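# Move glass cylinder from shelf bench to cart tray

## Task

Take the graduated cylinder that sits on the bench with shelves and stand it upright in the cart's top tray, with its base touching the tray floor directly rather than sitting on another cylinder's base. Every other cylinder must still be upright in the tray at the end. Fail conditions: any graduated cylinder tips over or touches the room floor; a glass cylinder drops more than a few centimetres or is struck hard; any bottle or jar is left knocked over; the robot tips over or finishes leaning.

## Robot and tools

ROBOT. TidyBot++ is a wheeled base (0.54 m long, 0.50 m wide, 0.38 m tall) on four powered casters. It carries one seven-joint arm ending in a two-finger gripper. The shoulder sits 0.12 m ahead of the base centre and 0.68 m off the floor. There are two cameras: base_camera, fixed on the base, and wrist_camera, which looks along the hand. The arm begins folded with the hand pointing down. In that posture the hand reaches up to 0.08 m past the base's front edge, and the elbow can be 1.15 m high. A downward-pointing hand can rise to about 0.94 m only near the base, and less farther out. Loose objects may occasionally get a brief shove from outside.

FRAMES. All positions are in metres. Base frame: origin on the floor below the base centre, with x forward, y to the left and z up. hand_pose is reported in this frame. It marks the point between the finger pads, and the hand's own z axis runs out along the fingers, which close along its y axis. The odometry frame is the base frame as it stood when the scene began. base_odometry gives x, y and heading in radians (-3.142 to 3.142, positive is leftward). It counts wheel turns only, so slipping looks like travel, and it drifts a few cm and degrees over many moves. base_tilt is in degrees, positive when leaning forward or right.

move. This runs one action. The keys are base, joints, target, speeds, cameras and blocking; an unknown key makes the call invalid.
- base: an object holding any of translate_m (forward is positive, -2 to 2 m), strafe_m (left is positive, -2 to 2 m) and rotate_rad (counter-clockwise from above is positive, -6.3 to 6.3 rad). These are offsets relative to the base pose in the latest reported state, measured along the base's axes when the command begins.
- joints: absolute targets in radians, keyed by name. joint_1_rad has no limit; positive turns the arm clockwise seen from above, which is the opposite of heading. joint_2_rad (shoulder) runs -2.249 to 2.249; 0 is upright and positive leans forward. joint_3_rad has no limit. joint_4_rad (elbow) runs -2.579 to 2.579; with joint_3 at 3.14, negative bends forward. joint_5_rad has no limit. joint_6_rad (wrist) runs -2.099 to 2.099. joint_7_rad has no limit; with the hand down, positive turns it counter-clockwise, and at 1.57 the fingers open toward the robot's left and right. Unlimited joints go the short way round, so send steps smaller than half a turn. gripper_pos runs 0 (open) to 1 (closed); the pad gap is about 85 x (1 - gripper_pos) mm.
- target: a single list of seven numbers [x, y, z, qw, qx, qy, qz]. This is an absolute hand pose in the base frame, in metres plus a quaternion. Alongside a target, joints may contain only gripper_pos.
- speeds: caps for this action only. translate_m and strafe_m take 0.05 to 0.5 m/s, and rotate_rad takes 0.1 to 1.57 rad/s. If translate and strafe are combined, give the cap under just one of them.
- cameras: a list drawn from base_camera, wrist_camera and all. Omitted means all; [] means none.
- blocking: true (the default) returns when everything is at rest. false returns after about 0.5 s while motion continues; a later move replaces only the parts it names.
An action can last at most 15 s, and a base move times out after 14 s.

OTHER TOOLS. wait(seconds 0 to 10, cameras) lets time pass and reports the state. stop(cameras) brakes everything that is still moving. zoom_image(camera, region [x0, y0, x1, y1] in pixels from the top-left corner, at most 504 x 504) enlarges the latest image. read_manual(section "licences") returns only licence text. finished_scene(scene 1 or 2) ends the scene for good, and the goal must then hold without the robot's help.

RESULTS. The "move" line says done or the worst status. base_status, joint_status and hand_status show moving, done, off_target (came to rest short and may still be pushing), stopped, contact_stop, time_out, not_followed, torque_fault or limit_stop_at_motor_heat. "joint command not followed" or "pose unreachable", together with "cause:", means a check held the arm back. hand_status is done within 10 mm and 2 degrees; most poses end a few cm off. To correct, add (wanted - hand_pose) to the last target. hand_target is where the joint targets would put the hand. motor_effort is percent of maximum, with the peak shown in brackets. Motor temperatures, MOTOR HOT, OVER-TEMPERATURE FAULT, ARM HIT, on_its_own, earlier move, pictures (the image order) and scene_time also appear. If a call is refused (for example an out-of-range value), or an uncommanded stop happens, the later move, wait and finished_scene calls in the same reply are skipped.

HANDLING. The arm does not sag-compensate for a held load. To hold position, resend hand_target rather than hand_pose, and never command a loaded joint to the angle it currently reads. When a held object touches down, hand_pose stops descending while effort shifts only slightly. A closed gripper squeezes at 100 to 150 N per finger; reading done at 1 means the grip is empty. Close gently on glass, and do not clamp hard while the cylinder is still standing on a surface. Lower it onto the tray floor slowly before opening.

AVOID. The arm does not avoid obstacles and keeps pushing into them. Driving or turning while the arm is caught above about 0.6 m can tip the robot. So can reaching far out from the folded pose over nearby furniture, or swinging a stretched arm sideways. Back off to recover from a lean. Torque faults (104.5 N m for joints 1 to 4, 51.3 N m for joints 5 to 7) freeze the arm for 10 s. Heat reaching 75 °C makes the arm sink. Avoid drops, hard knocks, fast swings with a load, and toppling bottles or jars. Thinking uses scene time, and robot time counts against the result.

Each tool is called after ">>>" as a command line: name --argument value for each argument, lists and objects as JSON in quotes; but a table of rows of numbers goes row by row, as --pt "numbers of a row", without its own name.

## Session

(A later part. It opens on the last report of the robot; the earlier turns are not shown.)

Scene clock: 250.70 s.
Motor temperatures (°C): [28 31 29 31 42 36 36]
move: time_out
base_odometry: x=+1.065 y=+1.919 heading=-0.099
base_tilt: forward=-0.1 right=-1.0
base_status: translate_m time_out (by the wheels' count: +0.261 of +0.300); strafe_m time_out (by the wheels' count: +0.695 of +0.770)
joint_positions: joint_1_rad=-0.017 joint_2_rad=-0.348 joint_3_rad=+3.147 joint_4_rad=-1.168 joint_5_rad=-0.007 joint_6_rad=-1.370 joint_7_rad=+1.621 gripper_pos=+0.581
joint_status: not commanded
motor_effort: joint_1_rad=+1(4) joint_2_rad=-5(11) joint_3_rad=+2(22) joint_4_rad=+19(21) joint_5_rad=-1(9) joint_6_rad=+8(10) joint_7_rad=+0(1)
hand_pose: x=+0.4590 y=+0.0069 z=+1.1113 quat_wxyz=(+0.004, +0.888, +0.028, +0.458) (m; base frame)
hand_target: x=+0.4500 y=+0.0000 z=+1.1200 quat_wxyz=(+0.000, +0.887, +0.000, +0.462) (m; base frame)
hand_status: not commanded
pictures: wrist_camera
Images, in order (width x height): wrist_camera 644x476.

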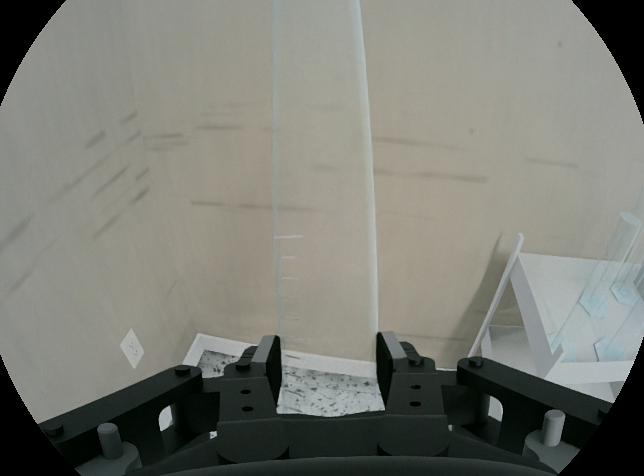

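>>> move --base '{"strafe_m": -0.08, "rotate_rad": 0.099}' --speeds '{"strafe_m": 0.2}' --cameras '["base_camera"]'

>>> move --base '{"translate_m": 0.45}' --speeds '{"translate_m": 0.3}'

Scene clock: 265.27 s.
Motor temperatures (°C): [28 31 29 31 42 36 36]
move: done
base_odometry: x=+1.057 y=+1.839 heading=+0.001
base_tilt: forward=-0.1 right=-1.0
base_status: done
joint_positions: joint_1_rad=-0.016 joint_2_rad=-0.348 joint_3_rad=+3.150 joint_4_rad=-1.168 joint_5_rad=-0.007 joint_6_rad=-1.370 joint_7_rad=+1.621 gripper_pos=+0.581
joint_status: not commanded
motor_effort: joint_1_rad=+1(2) joint_2_rad=-4(5) joint_3_rad=+1(4) joint_4_rad=+18(19) joint_5_rad=-1(2) joint_6_rad=+9(9) joint_7_rad=+0(1)
hand_pose: x=+0.4591 y=+0.0050 z=+1.1113 quat_wxyz=(+0.005, +0.888, +0.026, +0.458) (m; base frame)
hand_target: x=+0.4500 y=+0.0000 z=+1.1200 quat_wxyz=(+0.000, +0.887, +0.000, +0.462) (m; base frame)
hand_status: not commanded
pictures: base_camera
Images, in order (width x height): base_camera 644x364.

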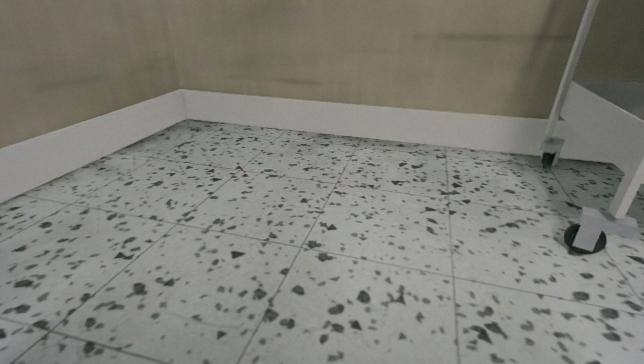

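Scene clock: 267.83 s.
Motor temperatures (°C): [28 31 29 31 42 36 36]
move: done
base_odometry: x=+1.507 y=+1.839 heading=+0.001
base_tilt: forward=-0.1 right=-1.0
base_status: done
joint_positions: joint_1_rad=-0.016 joint_2_rad=-0.346 joint_3_rad=+3.150 joint_4_rad=-1.168 joint_5_rad=-0.007 joint_6_rad=-1.370 joint_7_rad=+1.621 gripper_pos=+0.581
joint_status: not commanded
motor_effort: joint_1_rad=+1(2) joint_2_rad=-4(7) joint_3_rad=+1(1) joint_4_rad=+18(19) joint_5_rad=-1(2) joint_6_rad=+9(9) joint_7_rad=+0(1)
hand_pose: x=+0.4598 y=+0.0051 z=+1.1107 quat_wxyz=(+0.005, +0.889, +0.026, +0.457) (m; base frame)
hand_target: x=+0.4500 y=+0.0000 z=+1.1200 quat_wxyz=(+0.000, +0.887, +0.000, +0.462) (m; base frame)
hand_status: not commanded
pictures: base_camera, wrist_camera
Images, in order (width x height): base_camera 644x364, wrist_camera 644x476.

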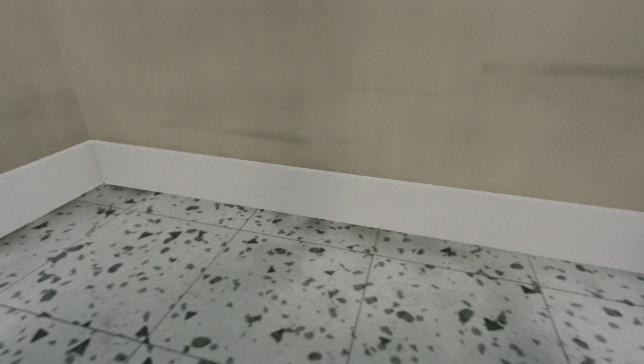

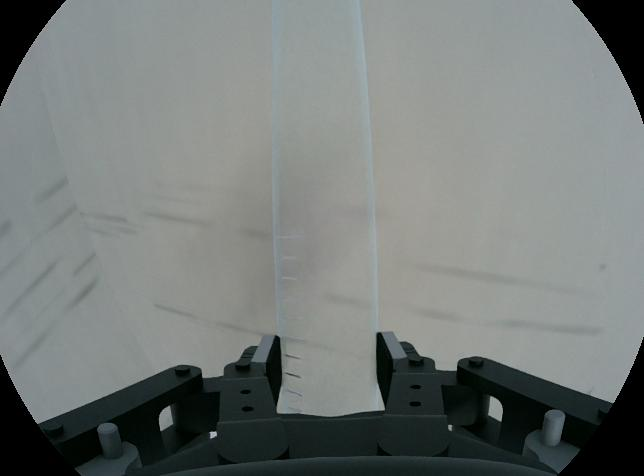

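>>> move --base '{"rotate_rad": -1.304}' --speeds '{"rotate_rad": 0.7}'

>>> zoom_image --camera "wrist_camera" --region '[120, 80, 560, 420]'

Scene clock: 287.83 s.
Motor temperatures (°C): [28 31 29 31 42 36 36]
move: done
base_odometry: x=+1.507 y=+1.839 heading=-1.303
base_tilt: forward=-0.1 right=-1.0
base_status: done
joint_positions: joint_1_rad=-0.016 joint_2_rad=-0.346 joint_3_rad=+3.150 joint_4_rad=-1.168 joint_5_rad=-0.007 joint_6_rad=-1.370 joint_7_rad=+1.621 gripper_pos=+0.581
joint_status: not commanded
motor_effort: joint_1_rad=+0(2) joint_2_rad=-4(5) joint_3_rad=+1(3) joint_4_rad=+18(19) joint_5_rad=-1(2) joint_6_rad=+8(9) joint_7_rad=+0(0)
hand_pose: x=+0.4599 y=+0.0050 z=+1.1107 quat_wxyz=(+0.005, +0.889, +0.026, +0.457) (m; base frame)
hand_target: x=+0.4500 y=+0.0000 z=+1.1200 quat_wxyz=(+0.000, +0.887, +0.000, +0.462) (m; base frame)
hand_status: not commanded
pictures: base_camera, wrist_camera
Images, in order (width x height): base_camera 644x364, wrist_camera 644x476.

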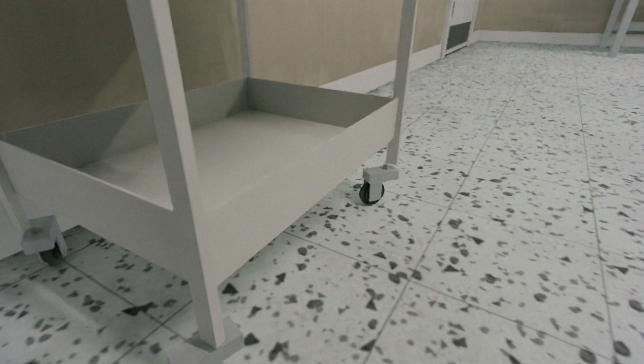

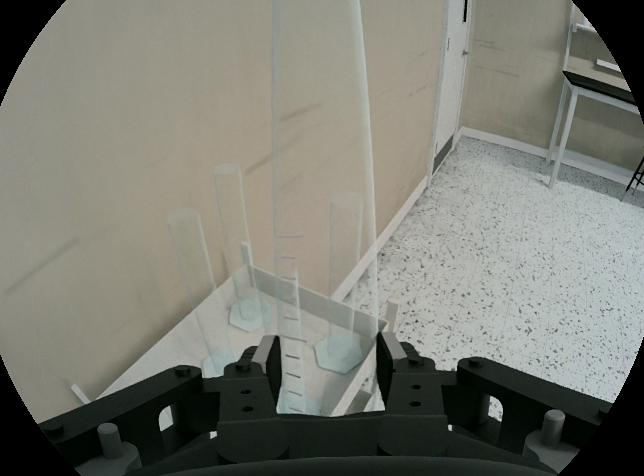

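Scaled by 1.145.

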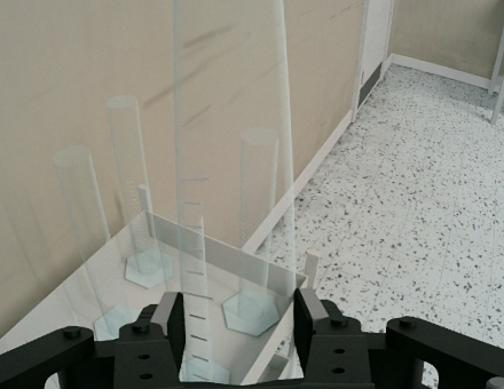

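>>> move --base '{"translate_m": -0.12, "strafe_m": 0.15}' --speeds '{"translate_m": 0.2}'

>>> zoom_image --camera "wrist_camera" --region '[120, 80, 560, 420]'

Scene clock: 297.60 s.
Motor temperatures (°C): [28 31 29 31 42 36 36]
move: done
base_odometry: x=+1.620 y=+1.995 heading=-1.303
base_tilt: forward=-0.1 right=-1.0
base_status: done
joint_positions: joint_1_rad=-0.016 joint_2_rad=-0.351 joint_3_rad=+3.150 joint_4_rad=-1.168 joint_5_rad=-0.007 joint_6_rad=-1.370 joint_7_rad=+1.621 gripper_pos=+0.581
joint_status: not commanded
motor_effort: joint_1_rad=+1(1) joint_2_rad=-3(7) joint_3_rad=+1(3) joint_4_rad=+18(19) joint_5_rad=-2(2) joint_6_rad=+8(9) joint_7_rad=+0(0)
hand_pose: x=+0.4576 y=+0.0052 z=+1.1125 quat_wxyz=(+0.005, +0.888, +0.026, +0.460) (m; base frame)
hand_target: x=+0.4500 y=+0.0000 z=+1.1200 quat_wxyz=(+0.000, +0.887, +0.000, +0.462) (m; base frame)
hand_status: not commanded
pictures: base_camera, wrist_camera
Images, in order (width x height): base_camera 644x364, wrist_camera 644x476.

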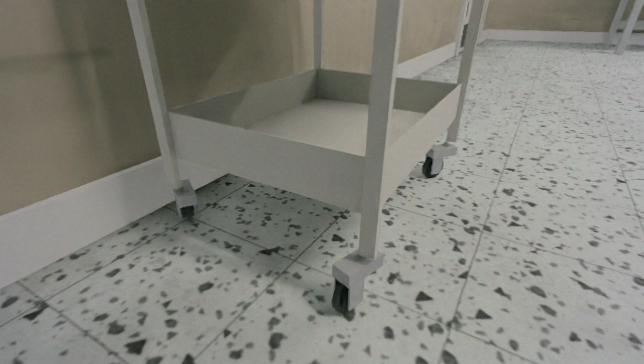

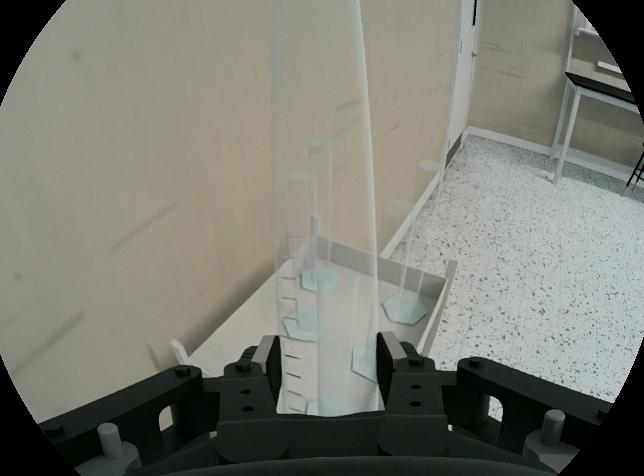

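Scaled by 1.145.

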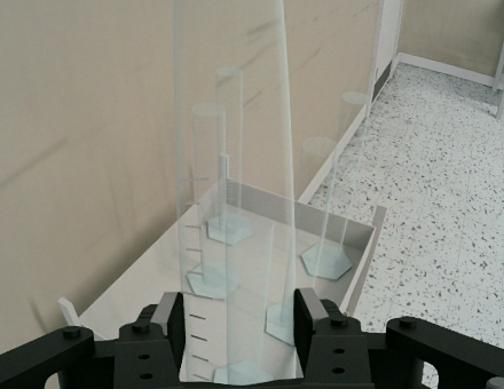

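>>> move --target '[0.40, 0.0, 1.10, 0, 0.954, 0, 0.301]'

>>> zoom_image --camera "wrist_camera" --region '[120, 0, 560, 420]'

Scene clock: 319.43 s.
Motor temperatures (°C): [28 31 29 31 42 36 36]
move: off_target
base_odometry: x=+1.620 y=+1.995 heading=-1.303
base_tilt: forward=-0.1 right=-1.0
base_status: not commanded
joint_positions: joint_1_rad=-0.016 joint_2_rad=-0.186 joint_3_rad=+3.150 joint_4_rad=-0.810 joint_5_rad=-0.007 joint_6_rad=-1.889 joint_7_rad=+1.621 gripper_pos=+0.581
joint_status: not commanded
motor_effort: joint_1_rad=+1(1) joint_2_rad=-6(7) joint_3_rad=+1(1) joint_4_rad=+14(19) joint_5_rad=-1(2) joint_6_rad=+6(9) joint_7_rad=+0(1)
hand_pose: x=+0.4081 y=+0.0052 z=+1.0985 quat_wxyz=(+0.003, +0.951, +0.029, +0.309) (m; base frame)
hand_target: x=+0.4000 y=+0.0000 z=+1.1000 quat_wxyz=(+0.000, +0.954, +0.000, +0.301) (m; base frame)
hand_status: off_target (0.010 m and 3.5 deg from the pose sent, 0.059 m and 20.0 deg at the start)
pictures: base_camera, wrist_camera
Images, in order (width x height): base_camera 644x364, wrist_camera 644x476.

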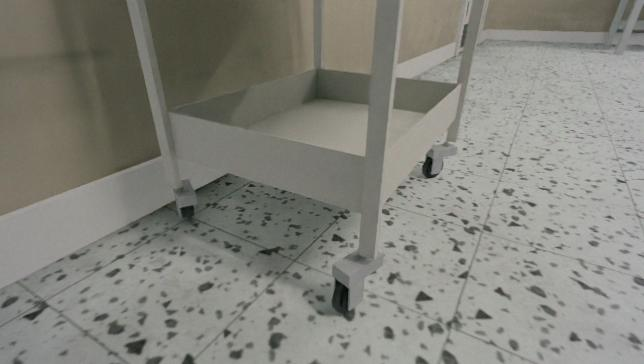

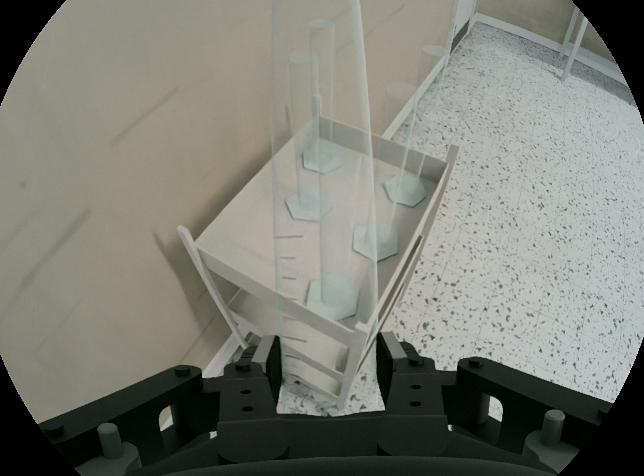

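Scaled by 1.145.

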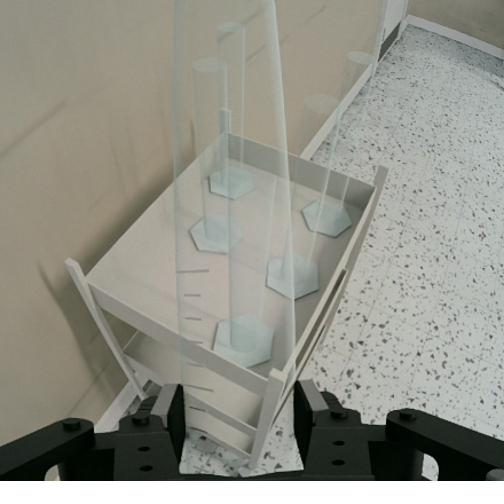

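>>> move --target '[0.65, 0.0, 1.10, 0, 0.7071, 0, 0.7071]' --base '{"strafe_m": 0.11}' --speeds '{"strafe_m": 0.1}'

Scene clock: 379.33 s.
Motor temperatures (°C): [28 31 29 31 42 36 36]
move: off_target
base_odometry: x=+1.727 y=+2.024 heading=-1.303
base_tilt: forward=-0.1 right=-1.0
base_status: done
joint_positions: joint_1_rad=-0.016 joint_2_rad=-0.206 joint_3_rad=+3.150 joint_4_rad=-1.775 joint_5_rad=-0.007 joint_6_rad=-0.092 joint_7_rad=+1.621 gripper_pos=+0.581
joint_status: not commanded
motor_effort: joint_1_rad=+0(2) joint_2_rad=-15(16) joint_3_rad=+1(3) joint_4_rad=+25(25) joint_5_rad=-1(2) joint_6_rad=+11(11) joint_7_rad=+0(1)
hand_pose: x=+0.6574 y=+0.0049 z=+1.0665 quat_wxyz=(+0.011, +0.738, +0.018, +0.675) (m; base frame)
hand_target: x=+0.6500 y=+0.0000 z=+1.1000 quat_wxyz=(+0.000, +0.707, +0.000, +0.707) (m; base frame)
hand_status: off_target (0.035 m and 5.7 deg from the pose sent, 0.242 m and 54.1 deg at the start)
pictures: base_camera, wrist_camera
Images, in order (width x height): base_camera 644x364, wrist_camera 644x476.

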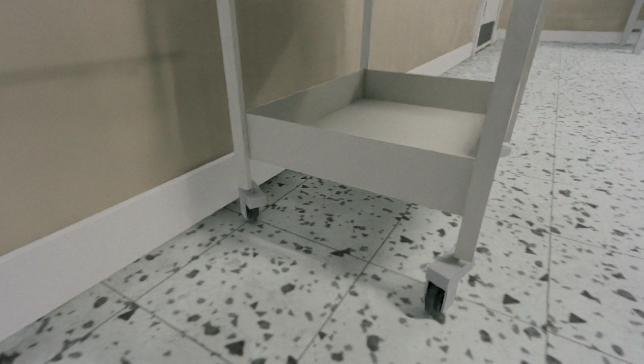

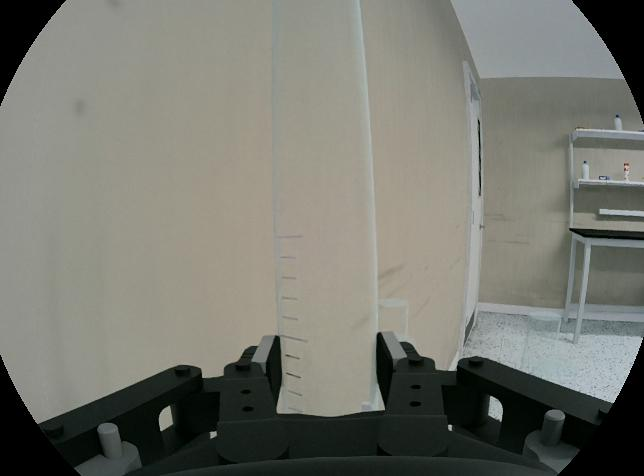

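>>> move --target '[0.735, 0.0, 1.08, -0.015, 0.676, -0.015, 0.737]'

Scene clock: 391.53 s.
Motor temperatures (°C): [28 31 29 31 42 36 36]
move: off_target
base_odometry: x=+1.727 y=+2.024 heading=-1.303
base_tilt: forward=-0.1 right=-1.0
base_status: not commanded
joint_positions: joint_1_rad=-0.016 joint_2_rad=+0.003 joint_3_rad=+3.150 joint_4_rad=-1.773 joint_5_rad=-0.007 joint_6_rad=+0.179 joint_7_rad=+1.577 gripper_pos=+0.581
joint_status: not commanded
motor_effort: joint_1_rad=+1(1) joint_2_rad=-22(25) joint_3_rad=+1(1) joint_4_rad=+24(26) joint_5_rad=-1(2) joint_6_rad=+10(11) joint_7_rad=+0(1)
hand_pose: x=+0.7393 y=+0.0055 z=+1.0308 quat_wxyz=(-0.002, +0.716, +0.002, +0.698) (m; base frame)
hand_target: x=+0.7350 y=+0.0000 z=+1.0800 quat_wxyz=(-0.015, +0.676, -0.015, +0.737) (m; base frame)
hand_status: off_target (0.050 m and 6.8 deg from the pose sent, 0.079 m and 11.2 deg at the start)
pictures: base_camera, wrist_camera
Images, in order (width x height): base_camera 644x364, wrist_camera 644x476.

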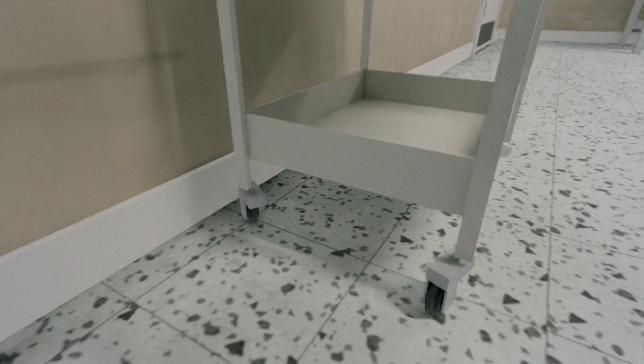

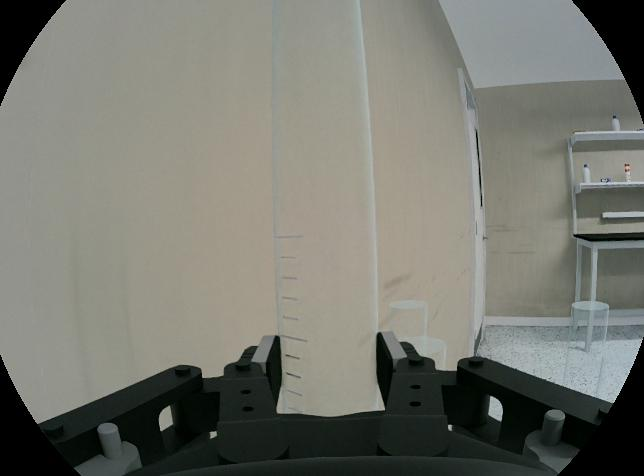

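>>> move --target '[0.735, 0.0, 0.97, -0.015, 0.668, -0.015, 0.744]'

>>> move --target '[0.735, 0.0, 0.90, -0.015, 0.668, -0.015, 0.744]'

Scene clock: 396.77 s.
Motor temperatures (°C): [28 31 29 31 42 36 36]
move: off_target
base_odometry: x=+1.727 y=+2.024 heading=-1.303
base_tilt: forward=-0.1 right=-1.0
base_status: not commanded
joint_positions: joint_1_rad=-0.016 joint_2_rad=+0.102 joint_3_rad=+3.150 joint_4_rad=-2.038 joint_5_rad=-0.007 joint_6_rad=+0.592 joint_7_rad=+1.577 gripper_pos=+0.581
joint_status: not commanded
motor_effort: joint_1_rad=+1(2) joint_2_rad=-24(26) joint_3_rad=+1(1) joint_4_rad=+22(25) joint_5_rad=-2(2) joint_6_rad=+10(12) joint_7_rad=+0(0)
hand_pose: x=+0.7380 y=+0.0050 z=+0.9383 quat_wxyz=(-0.001, +0.699, +0.002, +0.715) (m; base frame)
hand_target: x=+0.7350 y=+0.0000 z=+0.9700 quat_wxyz=(-0.015, +0.668, -0.015, +0.744) (m; base frame)
hand_status: off_target (0.032 m and 5.4 deg from the pose sent, 0.061 m and 8.0 deg at the start)
pictures: base_camera, wrist_camera
Images, in order (width x height): base_camera 644x364, wrist_camera 644x476.

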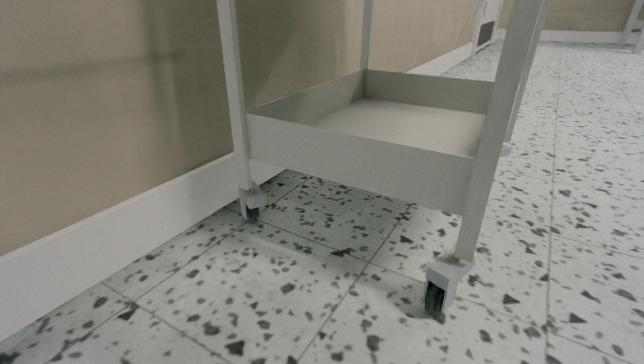

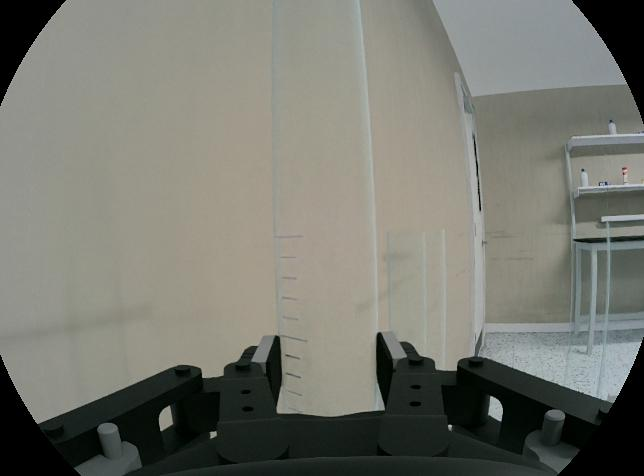

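Scene clock: 398.17 s.
Motor temperatures (°C): [28 31 29 31 42 36 36]
move: off_target
base_odometry: x=+1.727 y=+2.024 heading=-1.303
base_tilt: forward=-0.1 right=-1.0
base_status: not commanded
joint_positions: joint_1_rad=-0.016 joint_2_rad=+0.225 joint_3_rad=+3.150 joint_4_rad=-2.171 joint_5_rad=-0.007 joint_6_rad=+0.848 joint_7_rad=+1.576 gripper_pos=+0.581
joint_status: not commanded
motor_effort: joint_1_rad=+1(1) joint_2_rad=-25(29) joint_3_rad=+1(1) joint_4_rad=+19(23) joint_5_rad=-1(2) joint_6_rad=+11(12) joint_7_rad=+0(0)
hand_pose: x=+0.7373 y=+0.0048 z=+0.8681 quat_wxyz=(+0.000, +0.699, +0.002, +0.715) (m; base frame)
hand_target: x=+0.7350 y=+0.0000 z=+0.9000 quat_wxyz=(-0.015, +0.668, -0.015, +0.744) (m; base frame)
hand_status: off_target (0.032 m and 5.5 deg from the pose sent, 0.039 m and 5.4 deg at the start)
pictures: base_camera, wrist_camera
Images, in order (width x height): base_camera 644x364, wrist_camera 644x476.

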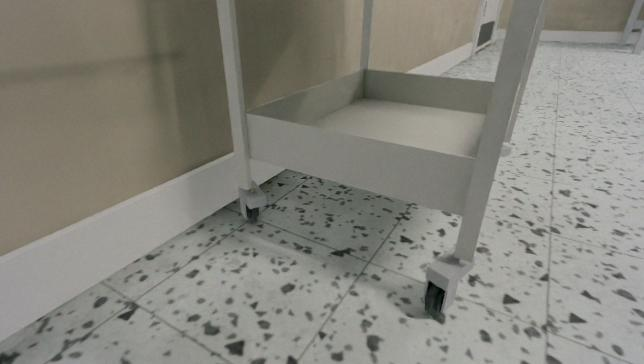

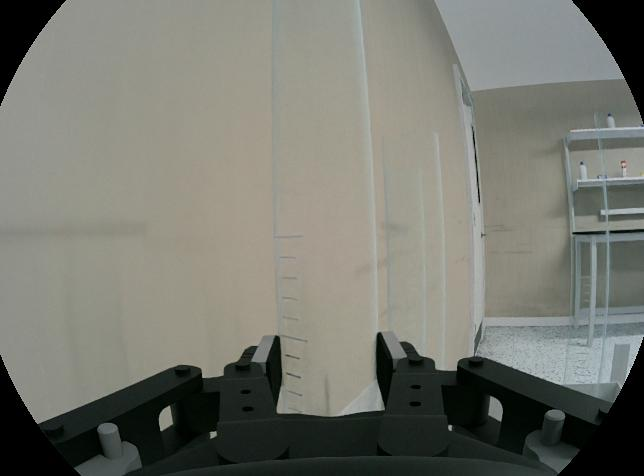

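>>> move --target '[0.735, 0.0, 0.87, -0.015, 0.673, -0.015, 0.739]' --cameras '["wrist_camera"]'

>>> zoom_image --camera "wrist_camera" --region '[250, 330, 410, 450]'

Scene clock: 406.90 s.
Motor temperatures (°C): [28 31 29 31 42 36 36]
move: off_target
base_odometry: x=+1.727 y=+2.024 heading=-1.303
base_tilt: forward=-0.1 right=-1.0
base_status: not commanded
joint_positions: joint_1_rad=-0.016 joint_2_rad=+0.274 joint_3_rad=+3.150 joint_4_rad=-2.208 joint_5_rad=-0.007 joint_6_rad=+0.937 joint_7_rad=+1.576 gripper_pos=+0.581
joint_status: not commanded
motor_effort: joint_1_rad=+1(1) joint_2_rad=-26(28) joint_3_rad=+1(1) joint_4_rad=+18(19) joint_5_rad=-1(2) joint_6_rad=+10(11) joint_7_rad=+0(1)
hand_pose: x=+0.7368 y=+0.0047 z=+0.8463 quat_wxyz=(+0.000, +0.698, +0.002, +0.716) (m; base frame)
hand_target: x=+0.7350 y=+0.0000 z=+0.8700 quat_wxyz=(-0.015, +0.673, -0.015, +0.739) (m; base frame)
hand_status: off_target (0.024 m and 4.7 deg from the pose sent, 0.006 m and 4.8 deg at the start)
pictures: wrist_camera
Images, in order (width x height): wrist_camera 644x476.

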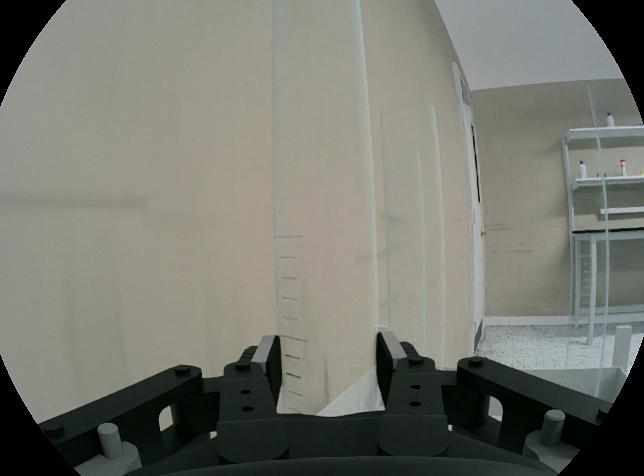

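Scaled by 3.150.

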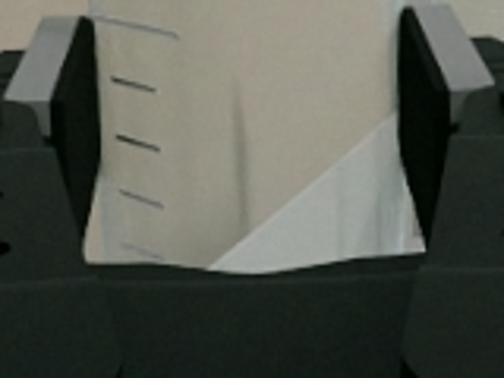

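>>> move --target '[0.735, 0.0, 0.845, -0.015, 0.678, -0.015, 0.735]' --cameras '[]'

>>> move --target '[0.735, 0.0, 0.83, -0.015, 0.68, -0.015, 0.733]' --cameras '["wrist_camera"]'

Scene clock: 414.80 s.
Motor temperatures (°C): [28 31 29 31 42 36 36]
move: off_target
base_odometry: x=+1.727 y=+2.024 heading=-1.303
base_tilt: forward=-0.1 right=-1.0
base_status: not commanded
joint_positions: joint_1_rad=-0.016 joint_2_rad=+0.324 joint_3_rad=+3.150 joint_4_rad=-2.237 joint_5_rad=-0.007 joint_6_rad=+1.006 joint_7_rad=+1.576 gripper_pos=+0.581
joint_status: not commanded
motor_effort: joint_1_rad=+0(2) joint_2_rad=-27(29) joint_3_rad=+1(1) joint_4_rad=+16(18) joint_5_rad=-1(2) joint_6_rad=+10(11) joint_7_rad=+0(1)
hand_pose: x=+0.7367 y=+0.0047 z=+0.8227 quat_wxyz=(+0.001, +0.701, +0.002, +0.713) (m; base frame)
hand_target: x=+0.7350 y=+0.0000 z=+0.8450 quat_wxyz=(-0.015, +0.678, -0.015, +0.735) (m; base frame)
hand_status: off_target (0.023 m and 4.6 deg from the pose sent, 0.005 m and 4.1 deg at the start)
pictures: none
No camera images: "cameras" was empty.

Scene clock: 415.47 s.
Motor temperatures (°C): [28 31 29 31 42 36 36]
move: off_target
base_odometry: x=+1.727 y=+2.024 heading=-1.303
base_tilt: forward=-0.1 right=-1.0
base_status: not commanded
joint_positions: joint_1_rad=-0.016 joint_2_rad=+0.346 joint_3_rad=+3.150 joint_4_rad=-2.247 joint_5_rad=-0.007 joint_6_rad=+1.059 joint_7_rad=+1.575 gripper_pos=+0.581
joint_status: not commanded
motor_effort: joint_1_rad=+1(1) joint_2_rad=-26(27) joint_3_rad=+1(1) joint_4_rad=+15(17) joint_5_rad=-1(2) joint_6_rad=+10(11) joint_7_rad=+0(1)
hand_pose: x=+0.7369 y=+0.0046 z=+0.8207 quat_wxyz=(+0.001, +0.694, +0.002, +0.720) (m; base frame)
hand_target: x=+0.7350 y=+0.0000 z=+0.8300 quat_wxyz=(-0.015, +0.680, -0.015, +0.733) (m; base frame)
hand_status: off_target (0.011 m and 3.4 deg from the pose sent, 0.009 m and 4.3 deg at the start)
pictures: wrist_camera
Images, in order (width x height): wrist_camera 644x476.

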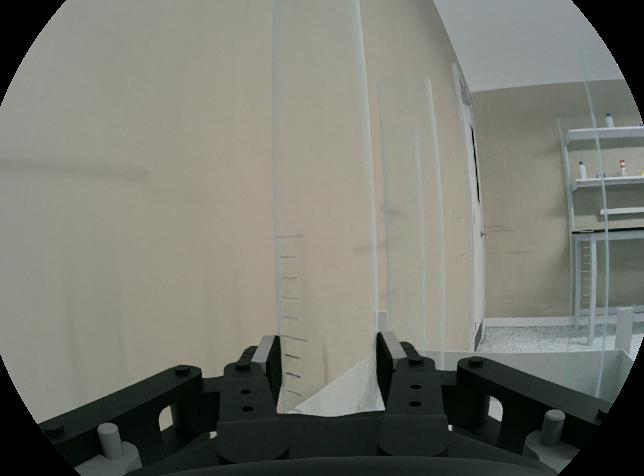

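>>> move --target '[0.735, 0.0, 0.825, -0.015, 0.695, -0.015, 0.719]' --cameras '["wrist_camera"]'

>>> zoom_image --camera "wrist_camera" --region '[250, 330, 410, 450]'

Scene clock: 423.87 s.
Motor temperatures (°C): [28 31 29 31 42 36 36]
move: off_target
base_odometry: x=+1.727 y=+2.024 heading=-1.303
base_tilt: forward=-0.1 right=-1.0
base_status: not commanded
joint_positions: joint_1_rad=-0.016 joint_2_rad=+0.334 joint_3_rad=+3.150 joint_4_rad=-2.247 joint_5_rad=-0.007 joint_6_rad=+1.033 joint_7_rad=+1.574 gripper_pos=+0.581
joint_status: not commanded
motor_effort: joint_1_rad=+0(1) joint_2_rad=-25(26) joint_3_rad=+0(1) joint_4_rad=+15(16) joint_5_rad=-1(2) joint_6_rad=+9(10) joint_7_rad=+0(0)
hand_pose: x=+0.7353 y=+0.0045 z=+0.8206 quat_wxyz=(+0.000, +0.699, +0.001, +0.715) (m; base frame)
hand_target: x=+0.7350 y=+0.0000 z=+0.8250 quat_wxyz=(-0.015, +0.695, -0.015, +0.719) (m; base frame)
hand_status: off_target (0.006 m and 2.6 deg from the pose sent, 0.007 m and 2.6 deg at the start)
pictures: wrist_camera
Images, in order (width x height): wrist_camera 644x476.

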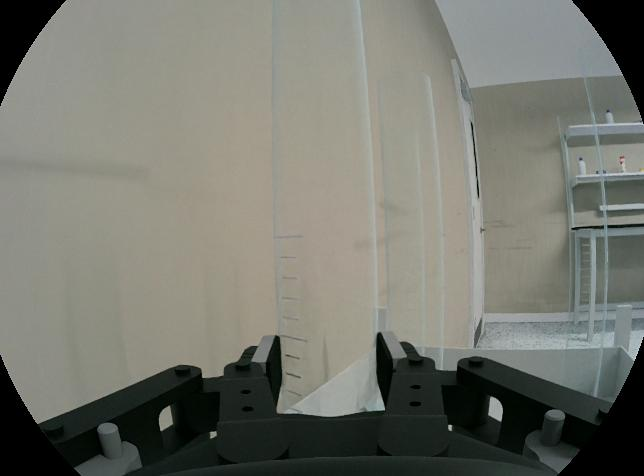

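Scaled by 3.150.

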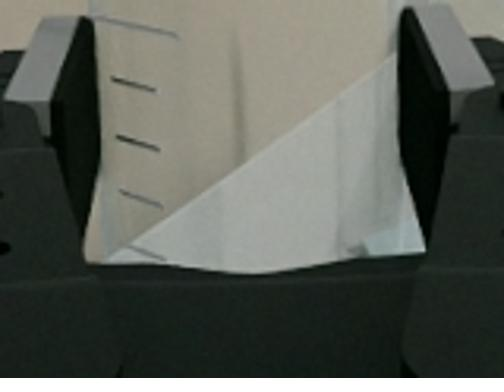

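>>> move --joints '{"gripper_pos": 0.45}'

Scene clock: 430.43 s.
Motor temperatures (°C): [28 32 29 31 42 36 36]
move: done
base_odometry: x=+1.727 y=+2.024 heading=-1.303
base_tilt: forward=-0.1 right=-1.0
base_status: not commanded
joint_positions: joint_1_rad=-0.016 joint_2_rad=+0.333 joint_3_rad=+3.150 joint_4_rad=-2.247 joint_5_rad=-0.007 joint_6_rad=+1.033 joint_7_rad=+1.574 gripper_pos=+0.450
joint_status: all done
motor_effort: joint_1_rad=+1(1) joint_2_rad=-25(25) joint_3_rad=+1(1) joint_4_rad=+14(15) joint_5_rad=-1(2) joint_6_rad=+9(9) joint_7_rad=+0(0)
hand_pose: x=+0.7352 y=+0.0044 z=+0.8211 quat_wxyz=(+0.000, +0.698, +0.001, +0.716) (m; base frame)
hand_target: x=+0.7350 y=+0.0000 z=+0.8250 quat_wxyz=(-0.015, +0.695, -0.015, +0.719) (m; base frame)
hand_status: not commanded
pictures: base_camera, wrist_camera
Images, in order (width x height): base_camera 644x364, wrist_camera 644x476.

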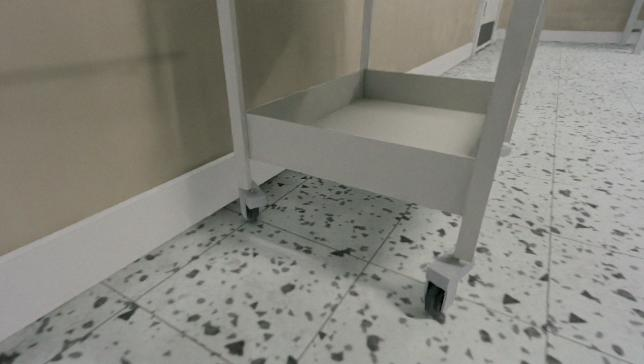

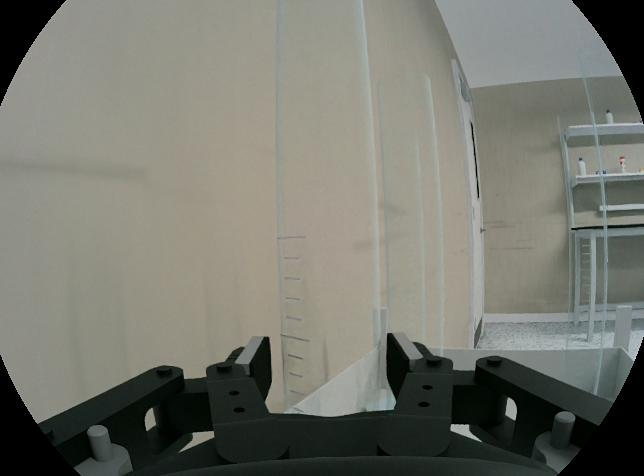

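>>> move --joints '{"gripper_pos": 0.3}' --cameras '[]'

>>> move --base '{"translate_m": -0.1}' --speeds '{"translate_m": 0.08}'

Scene clock: 435.97 s.
Motor temperatures (°C): [28 32 29 31 42 36 36]
move: done
base_odometry: x=+1.727 y=+2.024 heading=-1.303
base_tilt: forward=-0.1 right=-1.0
base_status: not commanded
joint_positions: joint_1_rad=-0.016 joint_2_rad=+0.333 joint_3_rad=+3.150 joint_4_rad=-2.247 joint_5_rad=-0.007 joint_6_rad=+1.033 joint_7_rad=+1.574 gripper_pos=+0.300
joint_status: all done
motor_effort: joint_1_rad=+1(1) joint_2_rad=-24(25) joint_3_rad=+1(1) joint_4_rad=+14(14) joint_5_rad=-2(2) joint_6_rad=+8(9) joint_7_rad=+0(1)
hand_pose: x=+0.7352 y=+0.0044 z=+0.8211 quat_wxyz=(+0.000, +0.698, +0.001, +0.716) (m; base frame)
hand_target: x=+0.7350 y=+0.0000 z=+0.8250 quat_wxyz=(-0.015, +0.695, -0.015, +0.719) (m; base frame)
hand_status: not commanded
pictures: none
No camera images: "cameras" was empty.

Scene clock: 437.70 s.
Motor temperatures (°C): [28 32 29 31 42 36 36]
move: done
base_odometry: x=+1.700 y=+2.121 heading=-1.303
base_tilt: forward=-0.1 right=-1.0
base_status: done
joint_positions: joint_1_rad=-0.015 joint_2_rad=+0.330 joint_3_rad=+3.150 joint_4_rad=-2.247 joint_5_rad=-0.007 joint_6_rad=+1.033 joint_7_rad=+1.574 gripper_pos=+0.300
joint_status: not commanded
motor_effort: joint_1_rad=+1(1) joint_2_rad=-25(28) joint_3_rad=+1(1) joint_4_rad=+14(16) joint_5_rad=-1(2) joint_6_rad=+9(9) joint_7_rad=+0(0)
hand_pose: x=+0.7349 y=+0.0042 z=+0.8225 quat_wxyz=(+0.000, +0.698, +0.001, +0.717) (m; base frame)
hand_target: x=+0.7350 y=+0.0000 z=+0.8250 quat_wxyz=(-0.015, +0.695, -0.015, +0.719) (m; base frame)
hand_status: not commanded
pictures: base_camera, wrist_camera
Images, in order (width x height): base_camera 644x364, wrist_camera 644x476.

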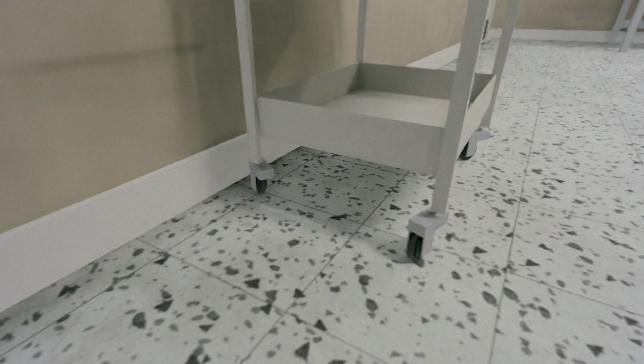

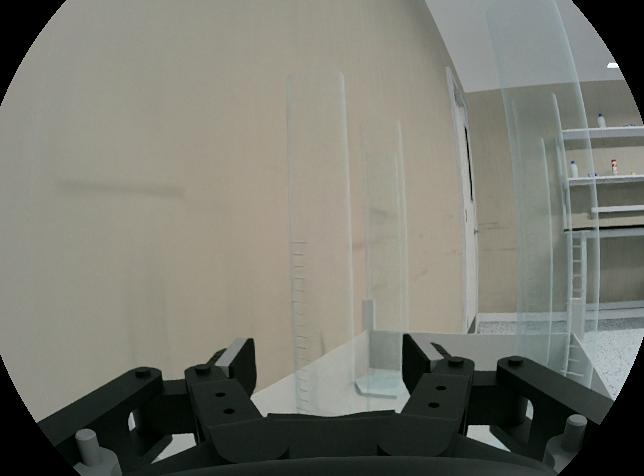

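>>> move --target '[0.55, 0.0, 1.02, 0, 0.7071, 0, 0.7071]' --cameras '[]'

>>> move --target '[0.45, 0.0, 1.12, 0, 0.93, 0, 0.367]' --cameras '["wrist_camera"]'

>>> zoom_image --camera "wrist_camera" --region '[150, 0, 550, 400]'

Scene clock: 445.27 s.
Motor temperatures (°C): [28 32 29 31 42 36 36]
move: done
base_odometry: x=+1.700 y=+2.121 heading=-1.303
base_tilt: forward=-0.1 right=-1.0
base_status: not commanded
joint_positions: joint_1_rad=-0.015 joint_2_rad=-0.471 joint_3_rad=+3.150 joint_4_rad=-2.184 joint_5_rad=-0.007 joint_6_rad=+0.160 joint_7_rad=+1.574 gripper_pos=+0.300
joint_status: not commanded
motor_effort: joint_1_rad=+0(1) joint_2_rad=-4(26) joint_3_rad=+1(1) joint_4_rad=+22(22) joint_5_rad=-1(2) joint_6_rad=+9(9) joint_7_rad=+0(1)
hand_pose: x=+0.5505 y=+0.0029 z=+1.0176 quat_wxyz=(-0.005, +0.701, -0.001, +0.713) (m; base frame)
hand_target: x=+0.5500 y=+0.0000 z=+1.0200 quat_wxyz=(+0.000, +0.707, +0.000, +0.707) (m; base frame)
hand_status: done (0.004 m and 1.2 deg from the pose sent, 0.271 m and 1.5 deg at the start)
pictures: none
No camera images: "cameras" was empty.

Scene clock: 448.33 s.
Motor temperatures (°C): [28 32 29 31 42 36 36]
move: off_target
base_odometry: x=+1.700 y=+2.121 heading=-1.303
base_tilt: forward=-0.1 right=-1.0
base_status: not commanded
joint_positions: joint_1_rad=-0.015 joint_2_rad=-0.183 joint_3_rad=+3.150 joint_4_rad=-0.837 joint_5_rad=-0.007 joint_6_rad=-1.696 joint_7_rad=+1.574 gripper_pos=+0.300
joint_status: not commanded
motor_effort: joint_1_rad=+1(1) joint_2_rad=-6(8) joint_3_rad=+1(1) joint_4_rad=+14(23) joint_5_rad=-1(2) joint_6_rad=+6(9) joint_7_rad=+0(0)
hand_pose: x=+0.4554 y=+0.0051 z=+1.1261 quat_wxyz=(-0.004, +0.923, +0.006, +0.385) (m; base frame)
hand_target: x=+0.4500 y=+0.0000 z=+1.1200 quat_wxyz=(+0.000, +0.930, +0.000, +0.367) (m; base frame)
hand_status: off_target (0.010 m and 2.4 deg from the pose sent, 0.144 m and 47.9 deg at the start)
pictures: wrist_camera
Images, in order (width x height): wrist_camera 644x476.

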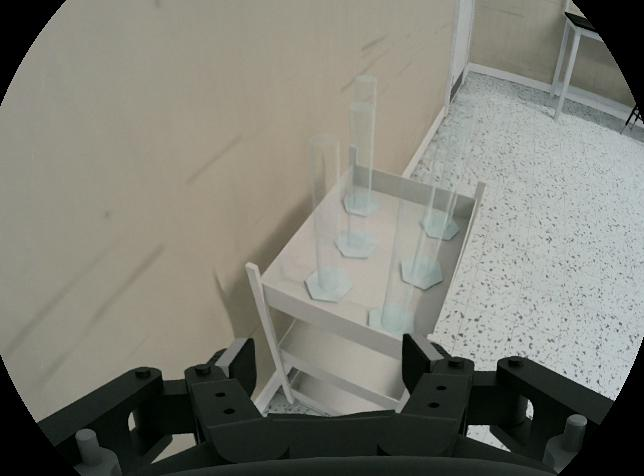

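Scaled by 1.260.

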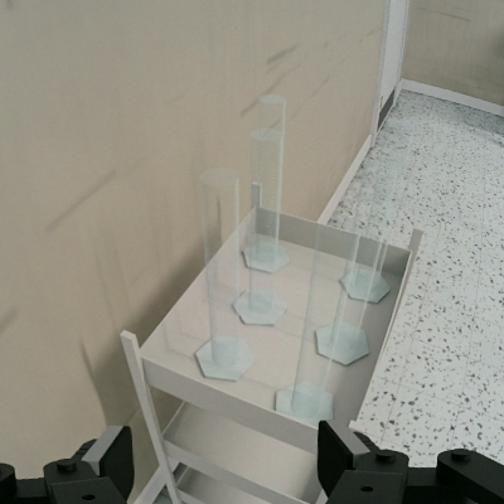

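>>> finished_scene --scene 1

The scene is finished: the task was done.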